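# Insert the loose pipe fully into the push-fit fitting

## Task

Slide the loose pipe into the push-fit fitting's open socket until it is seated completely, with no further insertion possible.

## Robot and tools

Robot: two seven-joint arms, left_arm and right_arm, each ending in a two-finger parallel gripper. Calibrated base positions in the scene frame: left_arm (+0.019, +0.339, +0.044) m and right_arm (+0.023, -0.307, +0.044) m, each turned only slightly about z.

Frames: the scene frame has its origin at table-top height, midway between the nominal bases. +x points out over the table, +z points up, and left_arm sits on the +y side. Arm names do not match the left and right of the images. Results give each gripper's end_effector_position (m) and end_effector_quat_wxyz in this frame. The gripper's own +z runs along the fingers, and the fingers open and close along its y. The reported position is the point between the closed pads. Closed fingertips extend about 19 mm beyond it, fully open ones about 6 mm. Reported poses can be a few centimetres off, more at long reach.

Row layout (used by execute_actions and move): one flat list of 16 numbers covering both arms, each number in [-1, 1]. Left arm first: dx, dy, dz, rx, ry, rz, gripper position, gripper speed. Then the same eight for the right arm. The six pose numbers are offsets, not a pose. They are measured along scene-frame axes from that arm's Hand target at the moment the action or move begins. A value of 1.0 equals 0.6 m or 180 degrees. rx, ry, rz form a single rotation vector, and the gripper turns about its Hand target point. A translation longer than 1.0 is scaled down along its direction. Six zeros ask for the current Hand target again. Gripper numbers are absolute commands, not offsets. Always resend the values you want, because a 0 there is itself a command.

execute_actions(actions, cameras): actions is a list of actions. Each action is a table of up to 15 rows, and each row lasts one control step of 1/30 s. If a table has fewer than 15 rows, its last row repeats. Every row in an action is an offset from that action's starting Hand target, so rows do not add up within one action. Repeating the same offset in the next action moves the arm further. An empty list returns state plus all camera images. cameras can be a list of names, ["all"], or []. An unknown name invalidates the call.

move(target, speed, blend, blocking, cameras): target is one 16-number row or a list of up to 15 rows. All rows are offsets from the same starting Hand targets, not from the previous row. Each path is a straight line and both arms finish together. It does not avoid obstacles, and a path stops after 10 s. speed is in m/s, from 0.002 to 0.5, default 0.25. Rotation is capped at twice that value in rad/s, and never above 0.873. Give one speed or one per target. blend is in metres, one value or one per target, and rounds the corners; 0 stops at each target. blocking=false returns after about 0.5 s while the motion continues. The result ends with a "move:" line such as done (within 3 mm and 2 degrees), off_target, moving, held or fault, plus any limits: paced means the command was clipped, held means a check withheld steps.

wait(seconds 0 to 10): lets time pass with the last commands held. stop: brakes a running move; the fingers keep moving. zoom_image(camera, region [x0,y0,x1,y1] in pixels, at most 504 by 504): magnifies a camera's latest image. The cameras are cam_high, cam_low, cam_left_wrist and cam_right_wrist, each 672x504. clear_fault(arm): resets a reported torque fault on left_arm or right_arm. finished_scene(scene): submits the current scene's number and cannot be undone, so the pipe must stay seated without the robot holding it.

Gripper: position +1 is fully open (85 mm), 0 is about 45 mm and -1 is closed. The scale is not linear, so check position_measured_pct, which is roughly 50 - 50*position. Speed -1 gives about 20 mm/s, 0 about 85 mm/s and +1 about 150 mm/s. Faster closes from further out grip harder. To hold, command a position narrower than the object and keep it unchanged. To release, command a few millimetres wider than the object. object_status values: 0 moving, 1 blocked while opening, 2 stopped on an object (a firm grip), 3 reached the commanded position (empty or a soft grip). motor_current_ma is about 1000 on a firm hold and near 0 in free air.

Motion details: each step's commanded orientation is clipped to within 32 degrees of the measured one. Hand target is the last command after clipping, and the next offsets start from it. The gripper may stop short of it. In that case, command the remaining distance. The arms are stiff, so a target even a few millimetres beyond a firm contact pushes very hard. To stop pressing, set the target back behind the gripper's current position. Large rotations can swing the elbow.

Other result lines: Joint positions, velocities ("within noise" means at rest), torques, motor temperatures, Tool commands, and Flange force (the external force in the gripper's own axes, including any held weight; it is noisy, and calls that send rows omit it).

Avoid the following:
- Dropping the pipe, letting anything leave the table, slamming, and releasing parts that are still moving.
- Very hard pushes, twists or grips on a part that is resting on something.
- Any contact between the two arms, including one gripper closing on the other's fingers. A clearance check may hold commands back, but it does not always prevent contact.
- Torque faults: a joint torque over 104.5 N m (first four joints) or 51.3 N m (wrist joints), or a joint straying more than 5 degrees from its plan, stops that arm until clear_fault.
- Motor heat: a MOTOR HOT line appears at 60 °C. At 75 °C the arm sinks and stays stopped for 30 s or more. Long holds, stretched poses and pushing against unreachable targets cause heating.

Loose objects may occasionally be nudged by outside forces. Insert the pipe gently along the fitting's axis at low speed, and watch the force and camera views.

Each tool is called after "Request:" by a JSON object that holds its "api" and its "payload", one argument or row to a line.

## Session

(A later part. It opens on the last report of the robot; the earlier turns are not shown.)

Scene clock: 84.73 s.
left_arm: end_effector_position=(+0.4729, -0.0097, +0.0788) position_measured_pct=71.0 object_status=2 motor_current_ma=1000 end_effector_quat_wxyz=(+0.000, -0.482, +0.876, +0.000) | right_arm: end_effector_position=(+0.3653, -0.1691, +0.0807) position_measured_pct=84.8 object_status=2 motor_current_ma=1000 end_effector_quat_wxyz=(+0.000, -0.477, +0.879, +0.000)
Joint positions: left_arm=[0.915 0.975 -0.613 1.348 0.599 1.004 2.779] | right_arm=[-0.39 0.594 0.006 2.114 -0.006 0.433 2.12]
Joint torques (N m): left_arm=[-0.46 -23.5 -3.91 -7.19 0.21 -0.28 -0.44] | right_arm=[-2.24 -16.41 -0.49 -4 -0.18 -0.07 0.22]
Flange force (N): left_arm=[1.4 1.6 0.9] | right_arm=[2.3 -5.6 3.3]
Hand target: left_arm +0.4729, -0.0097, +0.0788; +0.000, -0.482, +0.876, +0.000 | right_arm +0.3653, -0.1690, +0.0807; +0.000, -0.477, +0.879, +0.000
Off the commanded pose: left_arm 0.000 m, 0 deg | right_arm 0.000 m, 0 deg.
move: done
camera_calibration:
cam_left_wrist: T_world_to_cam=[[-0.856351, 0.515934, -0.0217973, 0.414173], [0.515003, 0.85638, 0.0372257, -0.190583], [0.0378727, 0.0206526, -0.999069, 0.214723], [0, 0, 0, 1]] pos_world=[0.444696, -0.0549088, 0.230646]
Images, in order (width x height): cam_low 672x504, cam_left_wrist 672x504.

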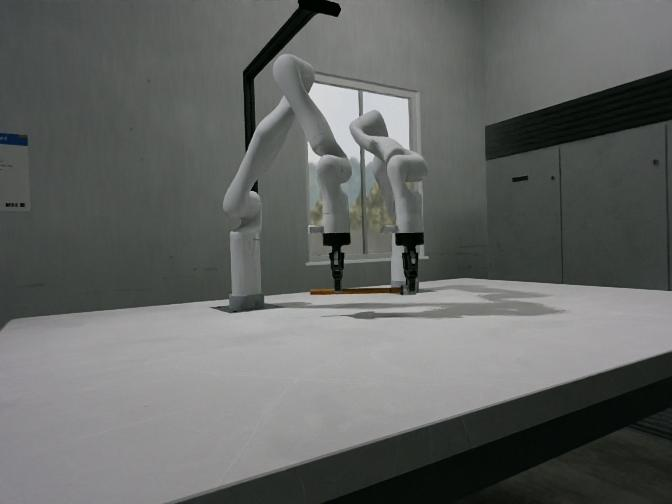

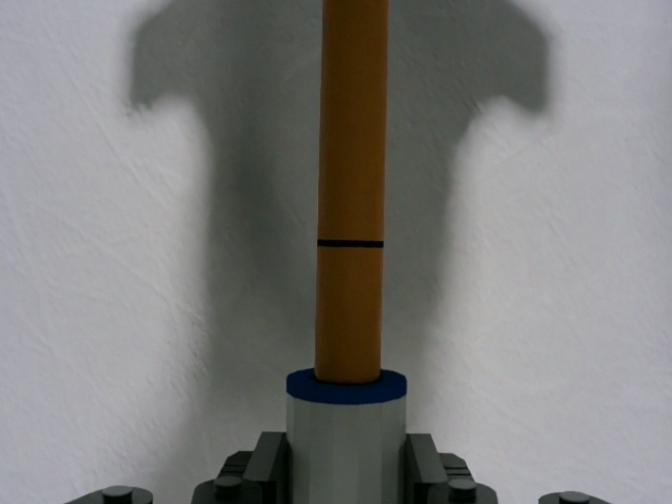

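Request:
{"api": "move", "payload": {
  "target": [0, 0, 0, 0, 0, 0, -0.6, -1.0, 0.00385, 0.00545, 0.0, 0, 0, 0, -0.8, -1.0],
  "speed": 0.02,
  "cameras": ["cam_left_wrist"]
}}

Request:
{"api": "zoom_image", "payload": {
  "camera": "cam_left_wrist",
  "region": [272, 300, 422, 450]
}}

Scene clock: 87.53 s.
left_arm: end_effector_position=(+0.4729, -0.0097, +0.0788) position_measured_pct=71.0 object_status=2 motor_current_ma=1000 end_effector_quat_wxyz=(+0.000, -0.482, +0.876, +0.000) | right_arm: end_effector_position=(+0.3676, -0.1658, +0.0807) position_measured_pct=84.8 object_status=2 motor_current_ma=1000 end_effector_quat_wxyz=(+0.000, -0.477, +0.879, +0.000)
Joint positions: left_arm=[0.915 0.975 -0.613 1.348 0.599 1.004 2.779] | right_arm=[-0.396 0.598 0.007 2.103 -0.007 0.44 2.116]
Joint torques (N m): left_arm=[-0.36 -23.45 -3.75 -7.12 0.24 -0.27 -0.45] | right_arm=[-2.36 -16.6 -0.49 -4.79 -0.15 -0.31 0.15]
Flange force (N): left_arm=[1.3 1.3 0.7] | right_arm=[4.0 -5.0 3.1]
Hand target: left_arm +0.4729, -0.0097, +0.0788; +0.000, -0.482, +0.876, +0.000 | right_arm +0.3676, -0.1658, +0.0807; +0.000, -0.477, +0.879, +0.000
Off the commanded pose: left_arm 0.000 m, 0 deg | right_arm 0.000 m, 0 deg.
move: done
camera_calibration:
cam_left_wrist: T_world_to_cam=[[-0.85635, 0.515935, -0.0217972, 0.414121], [0.515005, 0.856379, 0.0372257, -0.19067], [0.0378727, 0.0206526, -0.999069, 0.214721], [0, 0, 0, 1]] pos_world=[0.444696, -0.0548088, 0.230646]
Images, in order (width x height): cam_left_wrist 672x504.

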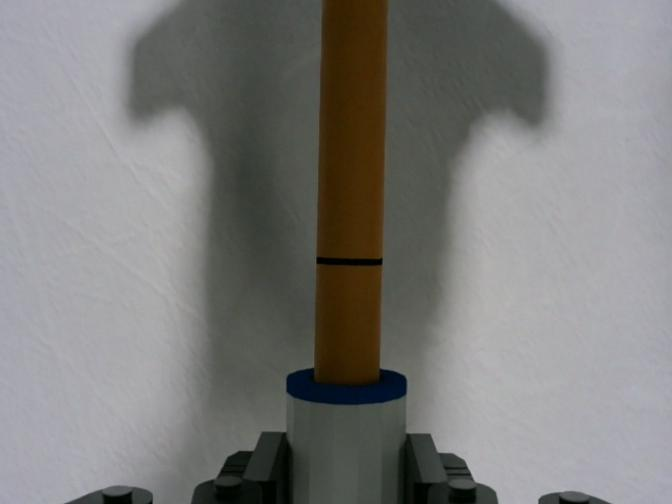

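Scaled by 3.360.

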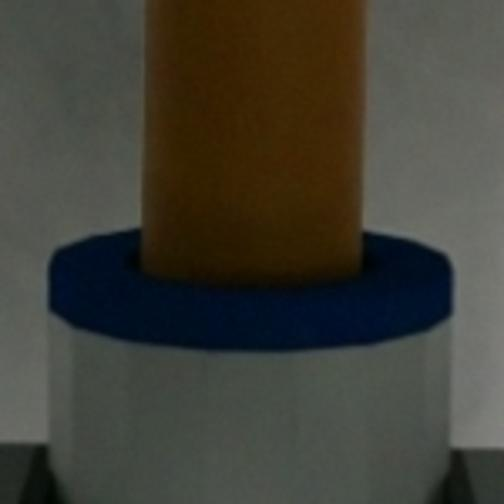

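Request:
{"api": "move", "payload": {
  "target": [0, 0, 0, 0, 0, 0, -0.6, -1.0, 0.00728, 0.01117, 0.0, 0, 0, 0, -0.8, -1.0],
  "speed": 0.03,
  "cameras": ["cam_left_wrist"]
}}

Request:
{"api": "zoom_image", "payload": {
  "camera": "cam_left_wrist",
  "region": [272, 250, 422, 400]
}}

Scene clock: 89.07 s.
left_arm: end_effector_position=(+0.4730, -0.0095, +0.0788) position_measured_pct=71.0 object_status=2 motor_current_ma=1000 end_effector_quat_wxyz=(+0.001, -0.482, +0.876, +0.000) | right_arm: end_effector_position=(+0.3719, -0.1591, +0.0807) position_measured_pct=84.8 object_status=2 motor_current_ma=1000 end_effector_quat_wxyz=(+0.000, -0.477, +0.879, +0.000)
Joint positions: left_arm=[0.915 0.975 -0.613 1.348 0.599 1.004 2.779] | right_arm=[-0.408 0.606 0.008 2.081 -0.009 0.454 2.107]
Joint torques (N m): left_arm=[12.65 -25.83 7.9 -9.81 6.14 2.31 -0.44] | right_arm=[-6.88 -21.79 -5.88 -15.56 -1.74 -6.57 0.29]
Flange force (N): left_arm=[-21.6 1.2 1.2] | right_arm=[22.8 -6.0 2.1]
Hand target: left_arm +0.4729, -0.0097, +0.0788; +0.000, -0.482, +0.876, +0.000 | right_arm +0.3720, -0.1591, +0.0807; +0.000, -0.477, +0.879, +0.000
Off the commanded pose: left_arm 0.000 m, 0 deg | right_arm 0.000 m, 0 deg.
move: done
camera_calibration:
cam_left_wrist: T_world_to_cam=[[-0.856463, 0.515748, -0.0217843, 0.414191], [0.51481, 0.856486, 0.0374438, -0.190763], [0.0379695, 0.0208545, -0.999061, 0.214682], [0, 0, 0, 1]] pos_world=[0.444795, -0.0547094, 0.230646]
Images, in order (width x height): cam_left_wrist 672x504.

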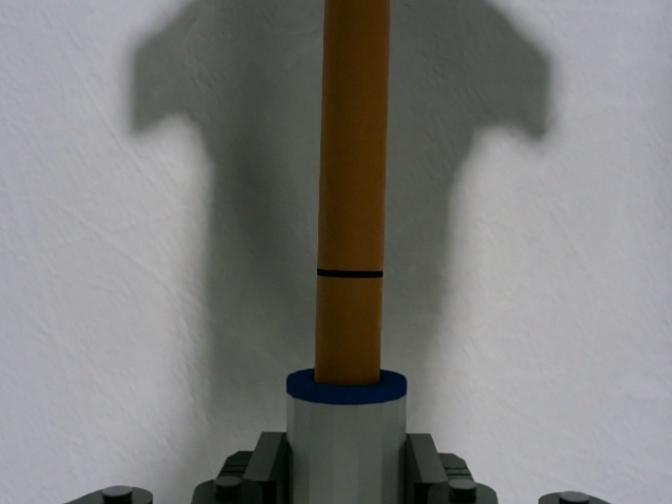

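Scaled by 3.360.

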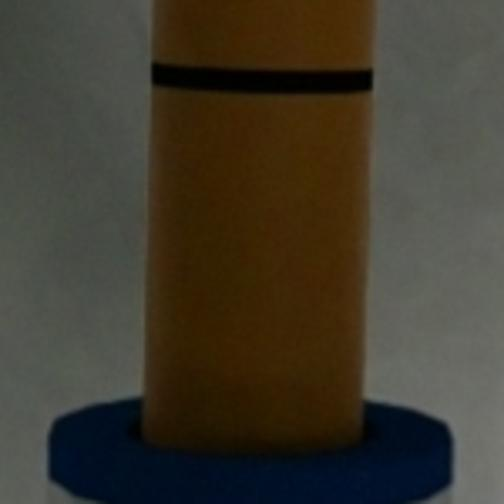

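Request:
{"api": "wait", "payload": {
  "seconds": 0,
  "cameras": ["cam_right_wrist", "cam_low"]
}}

Request:
{"api": "zoom_image", "payload": {
  "camera": "cam_low",
  "region": [305, 274, 425, 302]
}}

Request:
{"api": "zoom_image", "payload": {
  "camera": "cam_low",
  "region": [385, 274, 425, 302]
}}

Scene clock: 90.43 s.
left_arm: end_effector_position=(+0.4729, -0.0097, +0.0788) position_measured_pct=71.0 object_status=2 motor_current_ma=1000 end_effector_quat_wxyz=(+0.000, -0.482, +0.876, +0.000) | right_arm: end_effector_position=(+0.3720, -0.1591, +0.0807) position_measured_pct=84.8 object_status=2 motor_current_ma=1000 end_effector_quat_wxyz=(+0.000, -0.477, +0.879, +0.000)
Joint positions: left_arm=[0.915 0.975 -0.613 1.348 0.599 1.004 2.779] | right_arm=[-0.408 0.606 0.008 2.081 -0.009 0.454 2.107]
Joint torques (N m): left_arm=[13.37 -25.91 8.65 -9.9 6.53 2.45 -0.41] | right_arm=[-7.22 -22.11 -6.23 -16.25 -1.89 -6.88 0.28]
Flange force (N): left_arm=[-22.9 1.0 1.0] | right_arm=[24.3 -6.1 2.3]
Hand target: left_arm +0.4729, -0.0097, +0.0788; +0.000, -0.482, +0.876, +0.000 | right_arm +0.3720, -0.1591, +0.0807; +0.000, -0.477, +0.879, +0.000
Tool commands: left_gripper/position=-0.6 left_gripper/speed=-1.0 right_gripper/position=-0.8 right_gripper/speed=-1.0
Off the commanded pose: left_arm 0.000 m, 0 deg | right_arm 0.000 m, 0 deg.
camera_calibration:
cam_right_wrist: T_world_to_cam=[[-0.85054, 0.525785, 0.0114605, 0.400821], [0.525902, 0.85021, 0.0238685, -0.00841866], [0.00280584, 0.0263282, -0.999649, 0.235423], [0, 0, 0, 1]] pos_world=[0.344681, -0.209786, 0.230948]
Images, in order (width x height): cam_low 672x504, cam_right_wrist 672x504.

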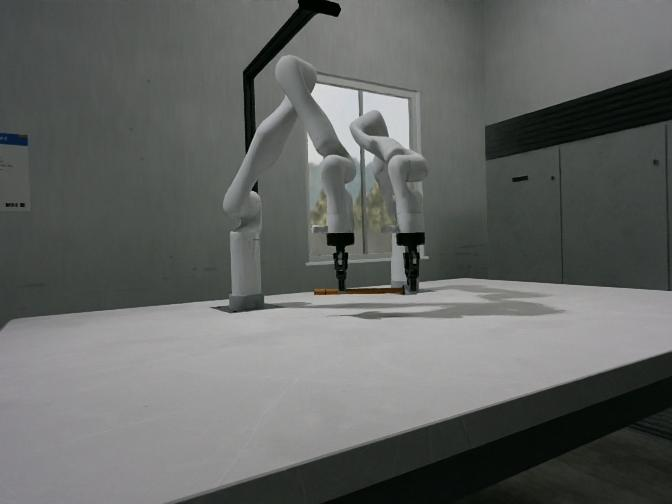

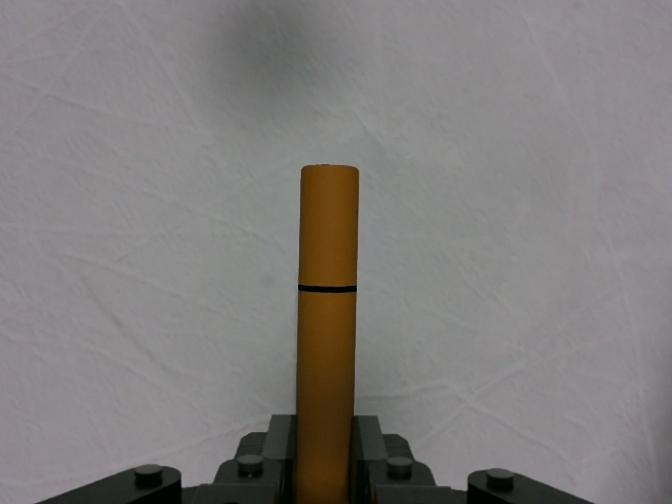

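Scaled by 4.200 from the camera's 672x504 image, which has a finer 960x720 frame.

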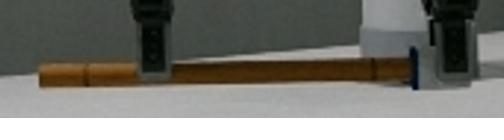

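Scaled by 12.600 from the camera's 672x504 image, which has a finer 960x720 frame.

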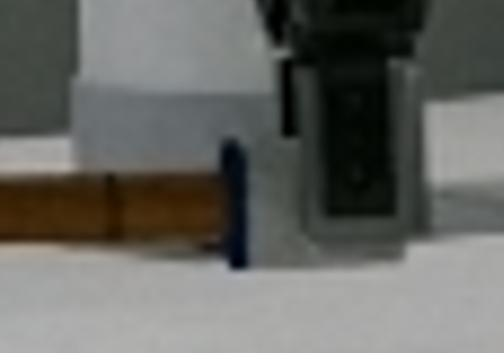

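Request:
{"api": "move", "payload": {
  "target": [0, 0, 0, 0, 0, 0, -0.6, -1.0, 0.00546, 0.00838, 0.0, 0, 0, 0, -0.8, -1.0],
  "speed": 0.03,
  "cameras": ["cam_left_wrist", "cam_right_wrist"]
}}

Request:
{"api": "zoom_image", "payload": {
  "camera": "cam_left_wrist",
  "region": [272, 250, 422, 400]
}}

Scene clock: 93.63 s.
left_arm: end_effector_position=(+0.4730, -0.0095, +0.0788) position_measured_pct=71.0 object_status=2 motor_current_ma=1000 end_effector_quat_wxyz=(+0.001, -0.482, +0.876, +0.000) | right_arm: end_effector_position=(+0.3752, -0.1541, +0.0807) position_measured_pct=84.8 object_status=2 motor_current_ma=1000 end_effector_quat_wxyz=(+0.000, -0.477, +0.879, +0.000)
Joint positions: left_arm=[0.915 0.975 -0.613 1.348 0.599 1.004 2.779] | right_arm=[-0.416 0.612 0.009 2.065 -0.01 0.464 2.1]
Joint torques (N m): left_arm=[22.59 -27.58 16.87 -11.77 10.6 4.35 -0.39] | right_arm=[-10.74 -25.83 -9.96 -24.15 -3.03 -11.45 0.27]
Flange force (N): left_arm=[-39.1 1.1 1.6] | right_arm=[38.7 -7.5 1.5]
Hand target: left_arm +0.4729, -0.0097, +0.0788; +0.000, -0.482, +0.876, +0.000 | right_arm +0.3753, -0.1540, +0.0807; +0.000, -0.477, +0.879, +0.000
Off the commanded pose: left_arm 0.000 m, 0 deg | right_arm 0.000 m, 0 deg.
move: done
camera_calibration:
cam_left_wrist: T_world_to_cam=[[-0.856464, 0.515746, -0.0217844, 0.414192], [0.514808, 0.856487, 0.0374438, -0.190762], [0.0379695, 0.0208545, -0.999061, 0.214682], [0, 0, 0, 1]] pos_world=[0.444795, -0.0547094, 0.230646]
cam_right_wrist: T_world_to_cam=[[-0.850541, 0.525783, 0.0114605, 0.400914], [0.525901, 0.850211, 0.0238685, -0.0143519], [0.00280584, 0.0263283, -0.999649, 0.235282], [0, 0, 0, 1]] pos_world=[0.347881, -0.204786, 0.230948]
Images, in order (width x height): cam_left_wrist 672x504, cam_right_wrist 672x504.

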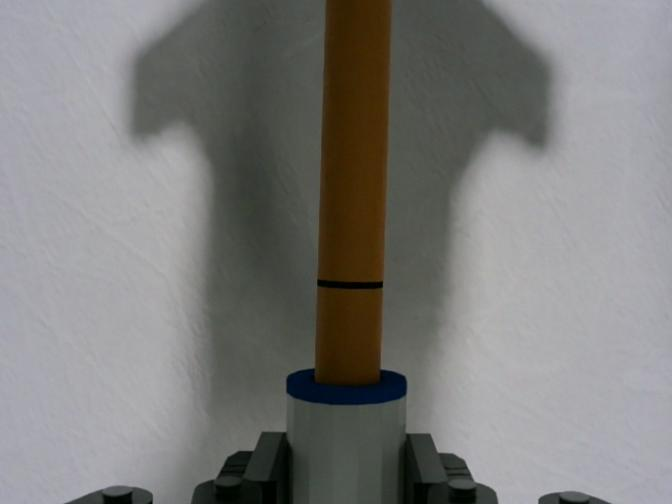

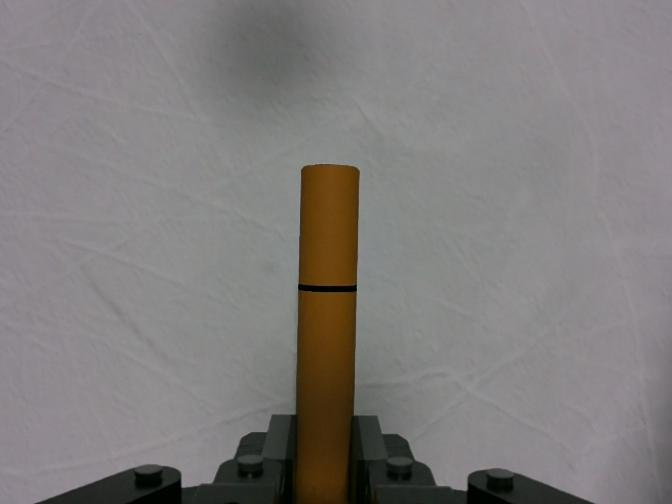

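Scaled by 3.360.

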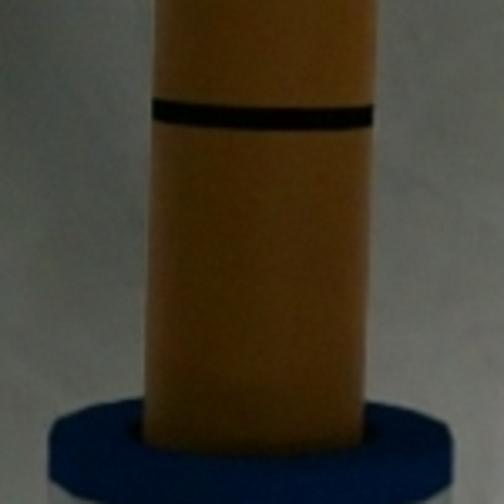

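Request:
{"api": "wait", "payload": {
  "seconds": 0,
  "cameras": ["cam_low", "cam_high"]
}}

Request:
{"api": "zoom_image", "payload": {
  "camera": "cam_low",
  "region": [305, 274, 425, 302]
}}

Request:
{"api": "zoom_image", "payload": {
  "camera": "cam_low",
  "region": [385, 274, 425, 302]
}}

Request:
{"api": "zoom_image", "payload": {
  "camera": "cam_low",
  "region": [305, 274, 345, 302]
}}

Scene clock: 96.40 s.
left_arm: end_effector_position=(+0.4729, -0.0097, +0.0788) position_measured_pct=71.0 object_status=2 motor_current_ma=1000 end_effector_quat_wxyz=(+0.000, -0.482, +0.876, +0.000) | right_arm: end_effector_position=(+0.3753, -0.1540, +0.0807) position_measured_pct=84.8 object_status=2 motor_current_ma=1000 end_effector_quat_wxyz=(+0.000, -0.477, +0.879, +0.000)
Joint positions: left_arm=[0.915 0.975 -0.613 1.348 0.599 1.004 2.779] | right_arm=[-0.416 0.612 0.009 2.065 -0.01 0.464 2.1]
Joint torques (N m): left_arm=[23.22 -27.62 17.39 -11.84 10.88 4.52 -0.41] | right_arm=[-10.78 -26.03 -10.2 -24.77 -3.08 -11.82 0.37]
Flange force (N): left_arm=[-40.2 1.0 1.6] | right_arm=[39.5 -6.8 1.2]
Hand target: left_arm +0.4729, -0.0097, +0.0788; +0.000, -0.482, +0.876, +0.000 | right_arm +0.3753, -0.1540, +0.0807; +0.000, -0.477, +0.879, +0.000
Tool commands: left_gripper/position=-0.6 left_gripper/speed=-1.0 right_gripper/position=-0.8 right_gripper/speed=-1.0
Off the commanded pose: left_arm 0.000 m, 0 deg | right_arm 0.000 m, 0 deg.
Images, in order (width x height): cam_high 672x504, cam_low 672x504.

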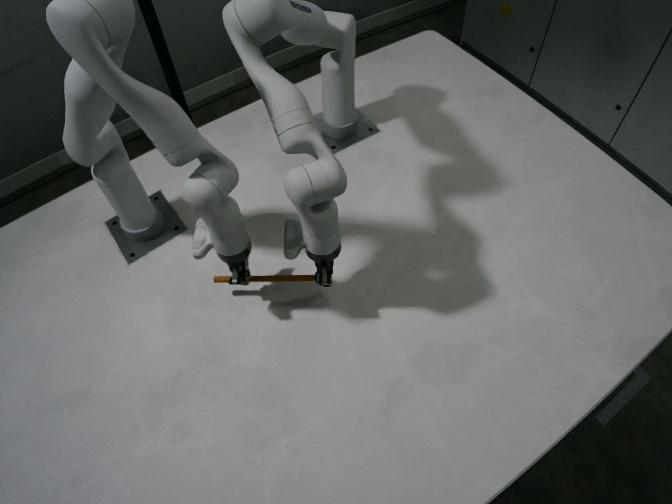

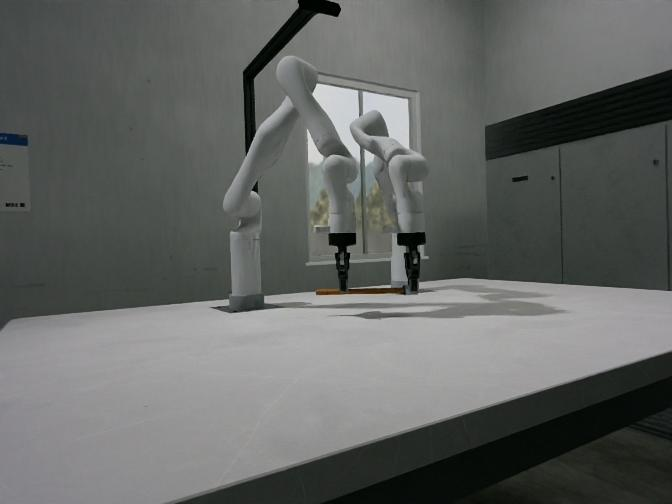

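Scaled by 4.200 from the camera's 672x504 image, which has a finer 960x720 frame.

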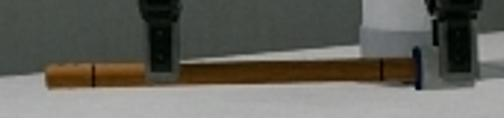

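Scaled by 12.600 from the camera's 672x504 image, which has a finer 960x720 frame.

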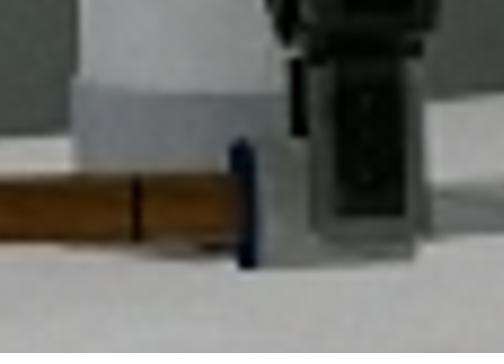

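Scaled by 12.600 from the camera's 672x504 image, which has a finer 960x720 frame.

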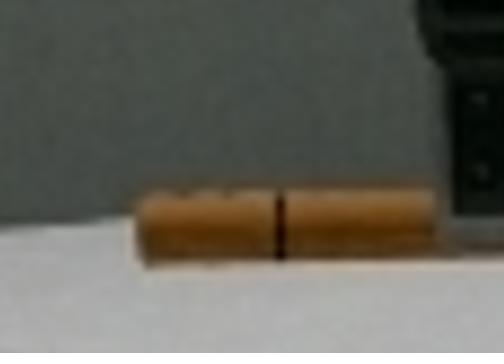

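Request:
{"api": "zoom_image", "payload": {
  "camera": "cam_low",
  "region": [380, 220, 450, 300]
}}

Request:
{"api": "zoom_image", "payload": {
  "camera": "cam_low",
  "region": [305, 220, 375, 300]
}}

Scaled by 6.300 from the camera's 672x504 image, which has a finer 960x720 frame.

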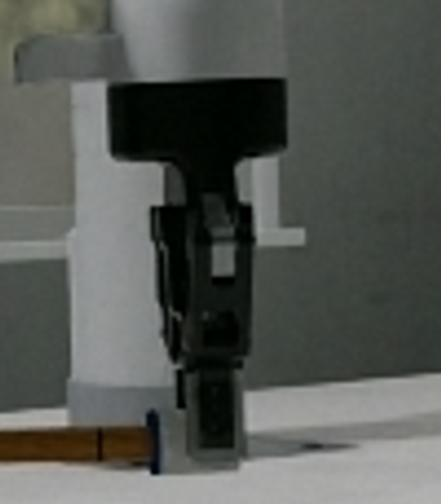

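Scaled by 6.300 from the camera's 672x504 image, which has a finer 960x720 frame.

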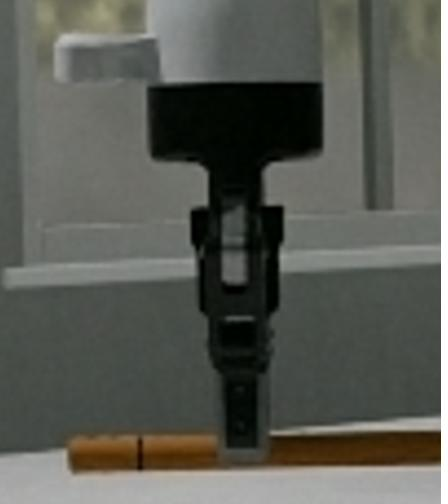

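Request:
{"api": "move", "payload": {
  "target": [0, 0, 0, 0, 0, 0, -0.6, -1.0, 0.00575, 0.0082, 0.0, 0, 0, 0, -0.8, -1.0],
  "speed": 0.03,
  "cameras": ["cam_left_wrist", "cam_right_wrist"]
}}

Request:
{"api": "zoom_image", "payload": {
  "camera": "cam_left_wrist",
  "region": [272, 250, 422, 400]
}}

Scene clock: 100.77 s.
left_arm: end_effector_position=(+0.4729, -0.0097, +0.0788) position_measured_pct=71.0 object_status=2 motor_current_ma=1000 end_effector_quat_wxyz=(+0.000, -0.482, +0.876, +0.000) | right_arm: end_effector_position=(+0.3787, -0.1491, +0.0807) position_measured_pct=84.8 object_status=2 motor_current_ma=1000 end_effector_quat_wxyz=(+0.000, -0.477, +0.879, +0.000)
Joint positions: left_arm=[0.915 0.975 -0.612 1.348 0.599 1.004 2.779] | right_arm=[-0.424 0.619 0.01 2.048 -0.011 0.475 2.094]
Joint torques (N m): left_arm=[22.22 -27.32 16.64 -11.26 10.35 4.55 -0.5] | right_arm=[-9.85 -26.01 -9.25 -24.44 -3.03 -11.37 0.31]
Flange force (N): left_arm=[-38.2 0.0 1.5] | right_arm=[38.2 -4.9 1.8]
Hand target: left_arm +0.4729, -0.0097, +0.0788; +0.000, -0.482, +0.876, +0.000 | right_arm +0.3787, -0.1491, +0.0807; +0.000, -0.477, +0.879, +0.000
Off the commanded pose: left_arm 0.000 m, 0 deg | right_arm 0.000 m, 0 deg.
move: done
camera_calibration:
cam_left_wrist: T_world_to_cam=[[-0.856306, 0.516006, -0.0218471, 0.414083], [0.515078, 0.856338, 0.0371419, -0.190548], [0.0378739, 0.0205519, -0.999071, 0.214721], [0, 0, 0, 1]] pos_world=[0.444596, -0.0549085, 0.230645]
cam_right_wrist: T_world_to_cam=[[-0.850614, 0.525666, 0.0114575, 0.401317], [0.525784, 0.850283, 0.023871, -0.020304], [0.00280607, 0.0263291, -0.999649, 0.235144], [0, 0, 0, 1]] pos_world=[0.351381, -0.199886, 0.230948]
Images, in order (width x height): cam_left_wrist 672x504, cam_right_wrist 672x504.

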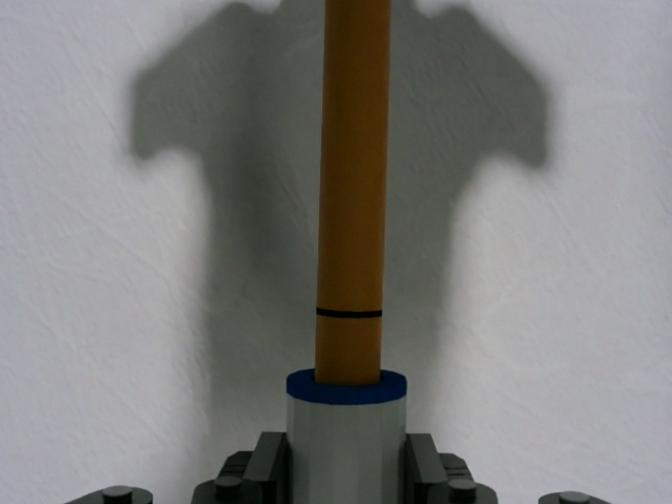

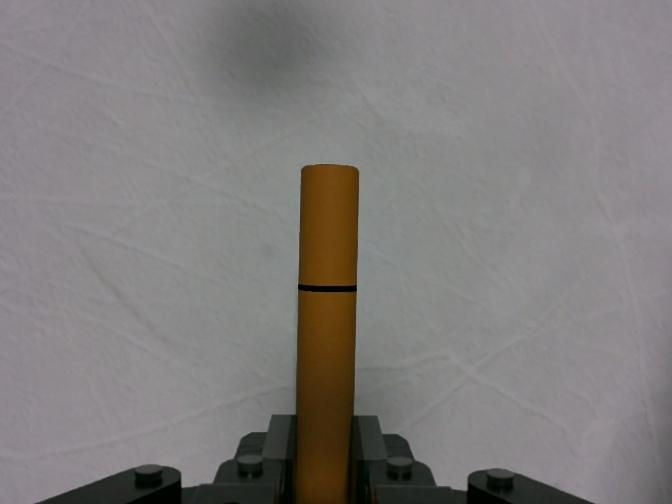

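Scaled by 3.360.

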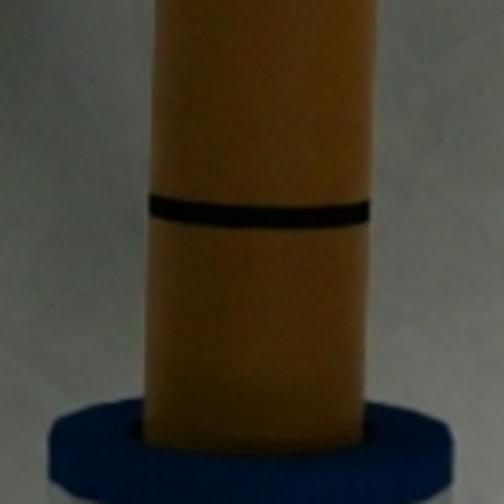

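Request:
{"api": "move", "payload": {
  "target": [0, 0, 0, 0, 0, 0, -0.6, -1.0, 0.00742, 0.01108, 0.0, 0, 0, 0, -0.8, -1.0],
  "speed": 0.04,
  "cameras": ["cam_left_wrist", "cam_right_wrist"]
}}

Scene clock: 102.50 s.
left_arm: end_effector_position=(+0.4729, -0.0097, +0.0788) position_measured_pct=71.0 object_status=2 motor_current_ma=1000 end_effector_quat_wxyz=(+0.000, -0.482, +0.876, +0.000) | right_arm: end_effector_position=(+0.3831, -0.1425, +0.0807) position_measured_pct=84.8 object_status=2 motor_current_ma=1000 end_effector_quat_wxyz=(+0.000, -0.477, +0.879, +0.000)
Joint positions: left_arm=[0.915 0.975 -0.613 1.348 0.599 1.004 2.779] | right_arm=[-0.435 0.627 0.012 2.025 -0.013 0.489 2.086]
Joint torques (N m): left_arm=[24.22 -27.56 18.36 -11.93 11.35 4.75 -0.32] | right_arm=[-11.1 -27.08 -10.26 -26.28 -3.44 -12.33 0.27]
Flange force (N): left_arm=[-42.1 1.1 1.3] | right_arm=[42.0 -6.2 1.8]
Hand target: left_arm +0.4729, -0.0097, +0.0788; +0.000, -0.482, +0.876, +0.000 | right_arm +0.3831, -0.1425, +0.0807; +0.000, -0.477, +0.879, +0.000
Off the commanded pose: left_arm 0.000 m, 0 deg | right_arm 0.000 m, 0 deg.
move: done
camera_calibration:
cam_left_wrist: T_world_to_cam=[[-0.856351, 0.515934, -0.0217973, 0.414121], [0.515003, 0.85638, 0.0372257, -0.190669], [0.0378727, 0.0206526, -0.999069, 0.214721], [0, 0, 0, 1]] pos_world=[0.444696, -0.0548088, 0.230646]
cam_right_wrist: T_world_to_cam=[[-0.85054, 0.525785, 0.0114605, 0.401586], [0.525902, 0.85021, 0.0238685, -0.0282846], [0.00280584, 0.0263282, -0.999649, 0.234957], [0, 0, 0, 1]] pos_world=[0.355781, -0.193286, 0.230948]
Images, in order (width x height): cam_left_wrist 672x504, cam_right_wrist 672x504.

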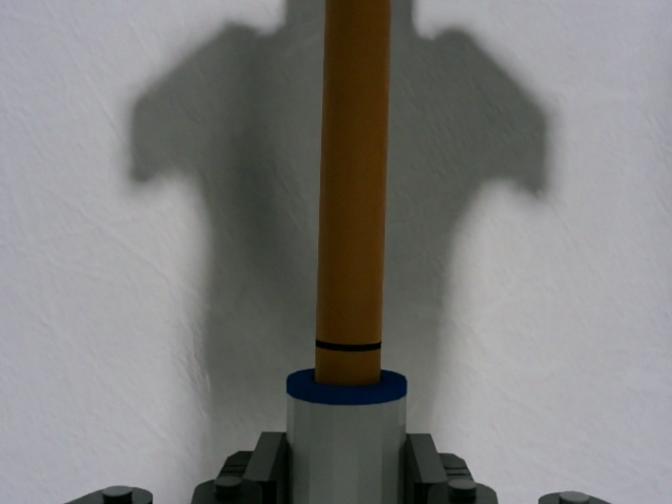

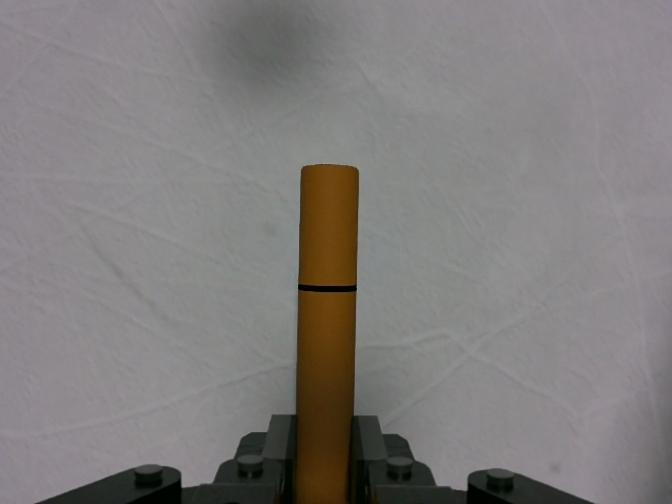

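Request:
{"api": "move", "payload": {
  "target": [0, 0, 0, 0, 0, 0, -0.6, -1.0, 0.00728, 0.01117, 0.0, 0, 0, 0, -0.8, -1.0],
  "speed": 0.04,
  "cameras": ["cam_left_wrist", "cam_right_wrist", "cam_low"]
}}

Request:
{"api": "zoom_image", "payload": {
  "camera": "cam_left_wrist",
  "region": [272, 300, 422, 450]
}}

Request:
{"api": "zoom_image", "payload": {
  "camera": "cam_low",
  "region": [385, 274, 425, 302]
}}

Scene clock: 103.97 s.
left_arm: end_effector_position=(+0.4728, -0.0097, +0.0788) position_measured_pct=71.0 object_status=2 motor_current_ma=1000 end_effector_quat_wxyz=(+0.000, -0.482, +0.876, +0.000) | right_arm: end_effector_position=(+0.3875, -0.1358, +0.0807) position_measured_pct=84.8 object_status=2 motor_current_ma=1000 end_effector_quat_wxyz=(+0.000, -0.477, +0.879, +0.000)
Joint positions: left_arm=[0.915 0.975 -0.612 1.348 0.599 1.004 2.779] | right_arm=[-0.445 0.636 0.013 2.003 -0.014 0.503 2.077]
Joint torques (N m): left_arm=[28.17 -28.64 22.06 -13.27 13.6 5.12 0.01] | right_arm=[-13.24 -28.97 -12.69 -29.71 -4.33 -14.31 0.2]
Flange force (N): left_arm=[-49.7 2.1 1.1] | right_arm=[48.6 -8.4 1.6]
Hand target: left_arm +0.4729, -0.0097, +0.0788; +0.000, -0.482, +0.876, +0.000 | right_arm +0.3875, -0.1358, +0.0807; +0.000, -0.477, +0.879, +0.000
Off the commanded pose: left_arm 0.000 m, 0 deg | right_arm 0.000 m, 0 deg.
move: done
camera_calibration:
cam_left_wrist: T_world_to_cam=[[-0.856354, 0.515933, -0.0217117, 0.414103], [0.515006, 0.85638, 0.0371742, -0.190658], [0.0377728, 0.0206526, -0.999073, 0.214766], [0, 0, 0, 1]] pos_world=[0.444697, -0.0548088, 0.230645]
cam_right_wrist: T_world_to_cam=[[-0.850541, 0.525786, 0.011408, 0.401818], [0.525902, 0.850213, 0.0237835, -0.036275], [0.00280583, 0.0262283, -0.999652, 0.234751], [0, 0, 0, 1]] pos_world=[0.360181, -0.186586, 0.230948]
Images, in order (width x height): cam_low 672x504, cam_left_wrist 672x504, cam_right_wrist 672x504.

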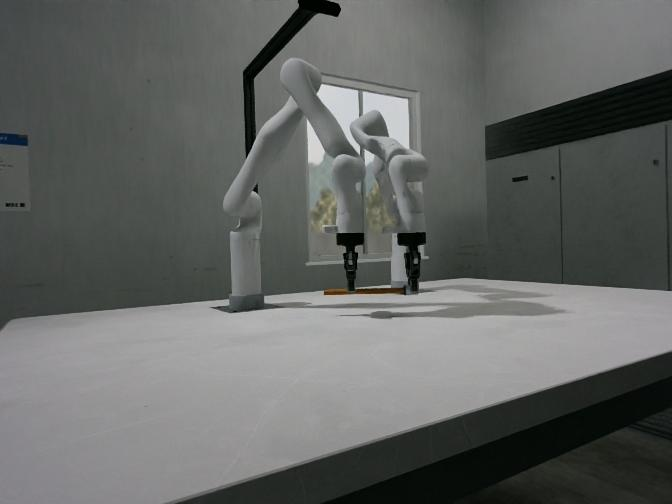

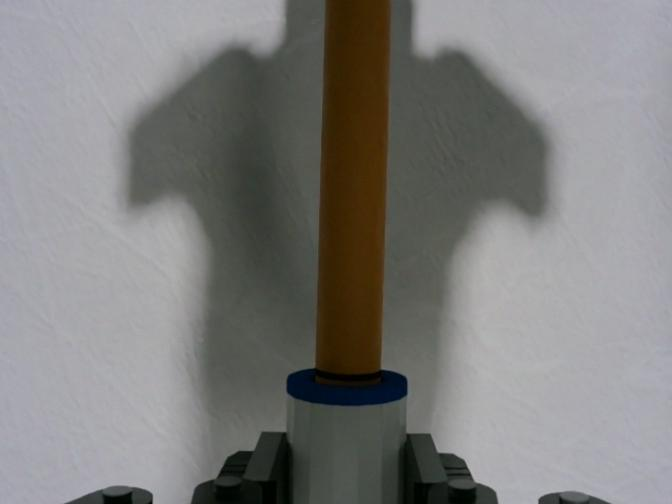

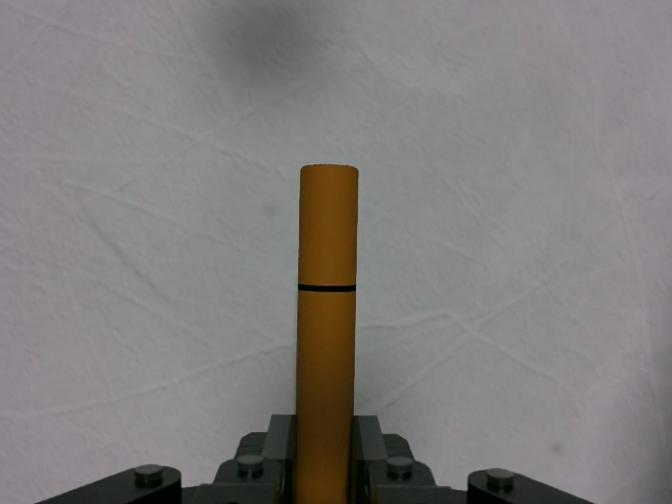

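Scaled by 3.360.

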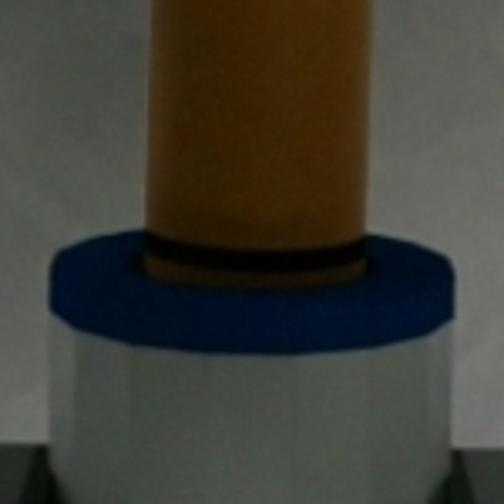

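Scaled by 12.600 from the camera's 672x504 image, which has a finer 960x720 frame.

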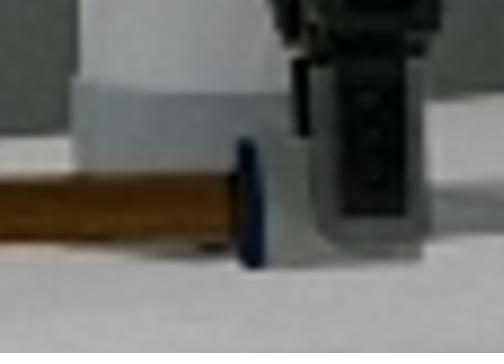

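Request:
{"api": "move", "payload": {
  "target": [0, 0, 0, 0, 0, 0, -0.6, -1.0, 0.00273, 0.00419, 0.0, 0, 0, 0, -0.8, -1.0],
  "speed": 0.03,
  "cameras": ["cam_left_wrist", "cam_right_wrist"]
}}

Request:
{"api": "zoom_image", "payload": {
  "camera": "cam_left_wrist",
  "region": [272, 300, 422, 450]
}}

Scene clock: 105.43 s.
left_arm: end_effector_position=(+0.4729, -0.0096, +0.0788) position_measured_pct=71.0 object_status=2 motor_current_ma=1000 end_effector_quat_wxyz=(+0.001, -0.482, +0.876, +0.000) | right_arm: end_effector_position=(+0.3891, -0.1333, +0.0807) position_measured_pct=84.8 object_status=2 motor_current_ma=1000 end_effector_quat_wxyz=(+0.000, -0.477, +0.879, +0.000)
Joint positions: left_arm=[0.915 0.975 -0.613 1.348 0.599 1.004 2.779] | right_arm=[-0.449 0.639 0.014 1.994 -0.015 0.508 2.074]
Joint torques (N m): left_arm=[31.09 -29.02 24.66 -14.06 15.08 5.43 0.08] | right_arm=[-14.36 -30.31 -14.12 -32.15 -4.85 -15.62 0.2]
Flange force (N): left_arm=[-55.0 2.6 0.5] | right_arm=[53.0 -8.8 2.0]
Hand target: left_arm +0.4729, -0.0097, +0.0788; +0.000, -0.482, +0.876, +0.000 | right_arm +0.3892, -0.1333, +0.0807; +0.000, -0.477, +0.879, +0.000
Off the commanded pose: left_arm 0.000 m, 0 deg | right_arm 0.000 m, 0 deg.
move: done
camera_calibration:
cam_left_wrist: T_world_to_cam=[[-0.856423, 0.515817, -0.0217486, 0.414135], [0.514884, 0.856447, 0.0373084, -0.190631], [0.0378708, 0.0207538, -0.999067, 0.214727], [0, 0, 0, 1]] pos_world=[0.444696, -0.054809, 0.230646]
cam_right_wrist: T_world_to_cam=[[-0.850541, 0.525786, 0.011408, 0.401864], [0.525902, 0.850213, 0.0237835, -0.039242], [0.00280583, 0.0262283, -0.999652, 0.234681], [0, 0, 0, 1]] pos_world=[0.361781, -0.184086, 0.230948]
Images, in order (width x height): cam_left_wrist 672x504, cam_right_wrist 672x504.

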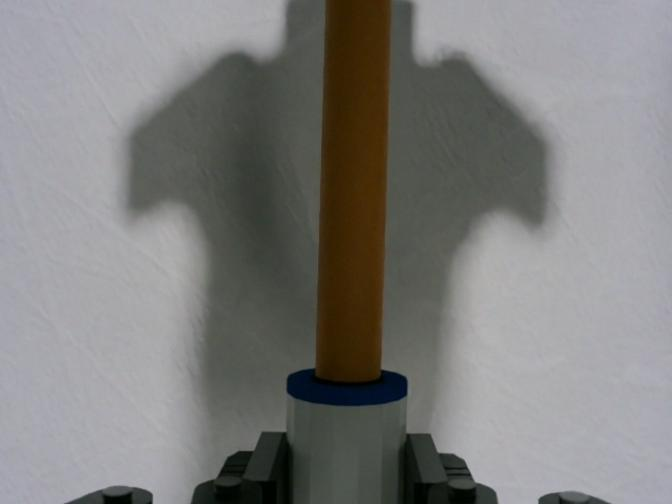

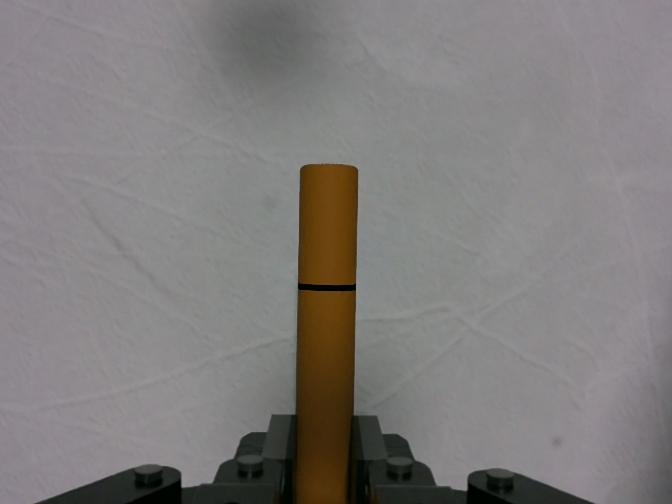

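Scaled by 3.360.

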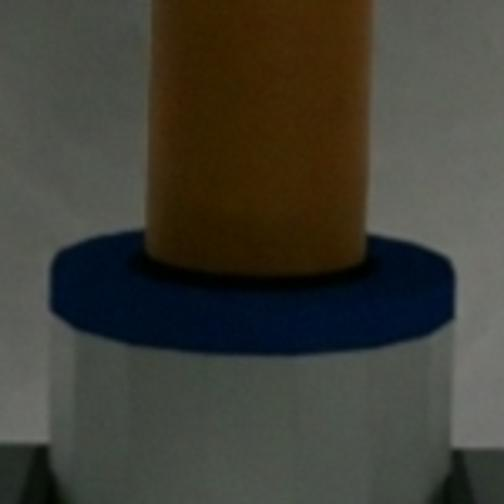

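Request:
{"api": "move", "payload": {
  "target": [0, 0, 0, 0, 0, 0, -0.6, -1.0, 0.00273, 0.00419, 0.0, 0, 0, 0, -0.8, -1.0],
  "speed": 0.03,
  "cameras": ["cam_left_wrist", "cam_right_wrist", "cam_low"]
}}

Request:
{"api": "zoom_image", "payload": {
  "camera": "cam_left_wrist",
  "region": [272, 300, 422, 450]
}}

Request:
{"api": "zoom_image", "payload": {
  "camera": "cam_low",
  "region": [320, 264, 430, 304]
}}

Scene clock: 106.93 s.
left_arm: end_effector_position=(+0.4727, -0.0099, +0.0788) position_measured_pct=71.0 object_status=2 motor_current_ma=1000 end_effector_quat_wxyz=(+0.000, -0.482, +0.876, +0.000) | right_arm: end_effector_position=(+0.3908, -0.1307, +0.0807) position_measured_pct=84.8 object_status=2 motor_current_ma=1000 end_effector_quat_wxyz=(+0.000, -0.477, +0.879, +0.000)
Joint positions: left_arm=[0.915 0.975 -0.612 1.348 0.599 1.004 2.779] | right_arm=[-0.453 0.642 0.014 1.985 -0.015 0.514 2.071]
Joint torques (N m): left_arm=[30.02 -28.76 23.71 -13.75 14.6 5.32 -0.03] | right_arm=[-14 -30.03 -13.63 -31.25 -4.65 -15.31 0.17]
Flange force (N): left_arm=[-52.9 2.4 0.4] | right_arm=[50.9 -9.1 1.5]
Hand target: left_arm +0.4729, -0.0097, +0.0788; +0.000, -0.482, +0.876, +0.000 | right_arm +0.3908, -0.1307, +0.0807; +0.000, -0.477, +0.879, +0.000
Off the commanded pose: left_arm 0.000 m, 0 deg | right_arm 0.000 m, 0 deg.
move: done
camera_calibration:
cam_left_wrist: T_world_to_cam=[[-0.856168, 0.51624, -0.0217558, 0.41398], [0.515315, 0.856197, 0.0370961, -0.190514], [0.0377778, 0.0205494, -0.999075, 0.21477], [0, 0, 0, 1]] pos_world=[0.444498, -0.0550093, 0.230645]
cam_right_wrist: T_world_to_cam=[[-0.850614, 0.525666, 0.0114249, 0.401945], [0.525782, 0.85028, 0.0240085, -0.0423428], [0.00290608, 0.026429, -0.999646, 0.234606], [0, 0, 0, 1]] pos_world=[0.363481, -0.181486, 0.230948]
Images, in order (width x height): cam_low 672x504, cam_left_wrist 672x504, cam_right_wrist 672x504.

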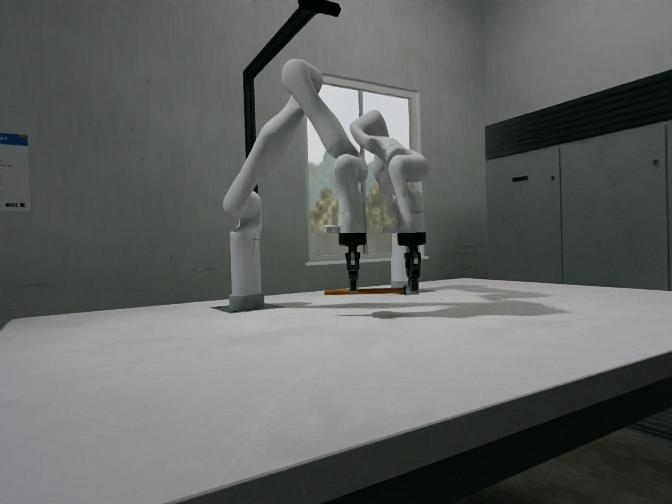

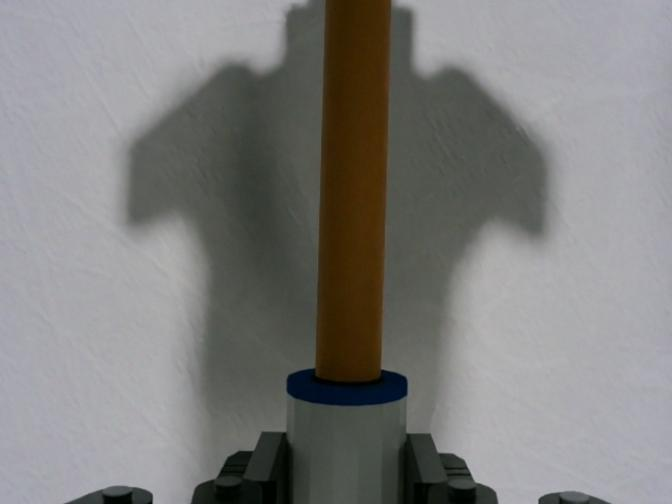

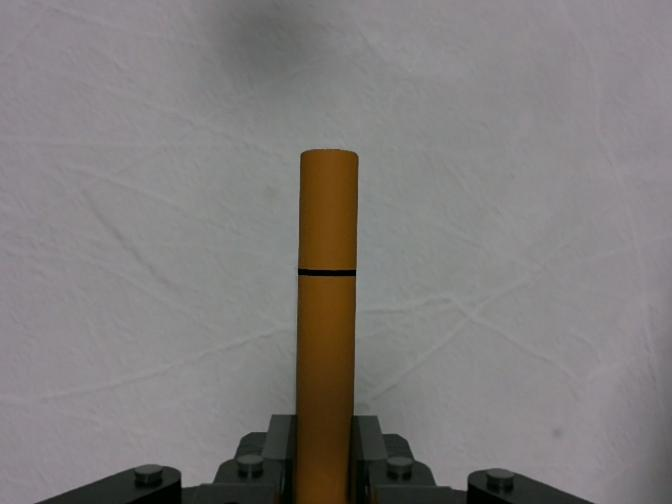

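Scaled by 3.360.

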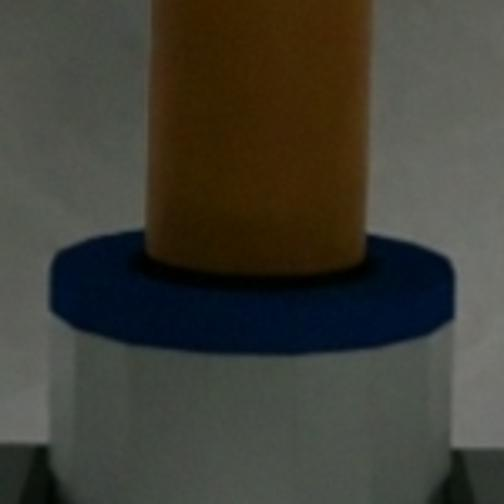

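Scaled by 4.582 from the camera's 672x504 image, which has a finer 960x720 frame.

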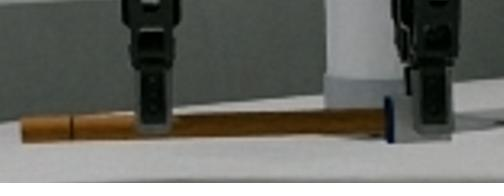

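Request:
{"api": "zoom_image", "payload": {
  "camera": "cam_left_wrist",
  "region": [310, 355, 390, 415]
}}

Request:
{"api": "zoom_image", "payload": {
  "camera": "cam_low",
  "region": [390, 276, 420, 300]
}}

Scaled by 6.300.

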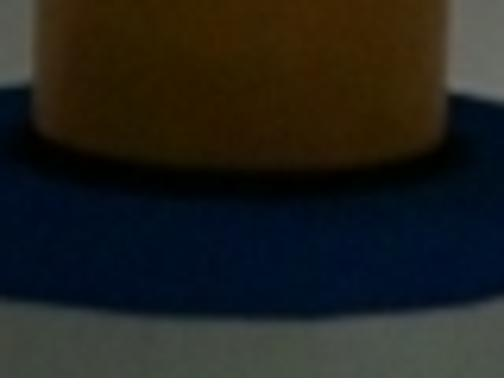

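Scaled by 16.800 from the camera's 672x504 image, which has a finer 960x720 frame.

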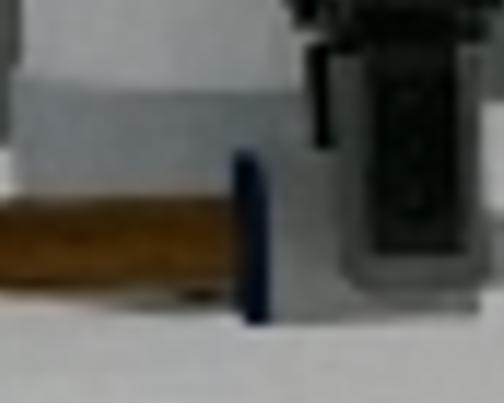

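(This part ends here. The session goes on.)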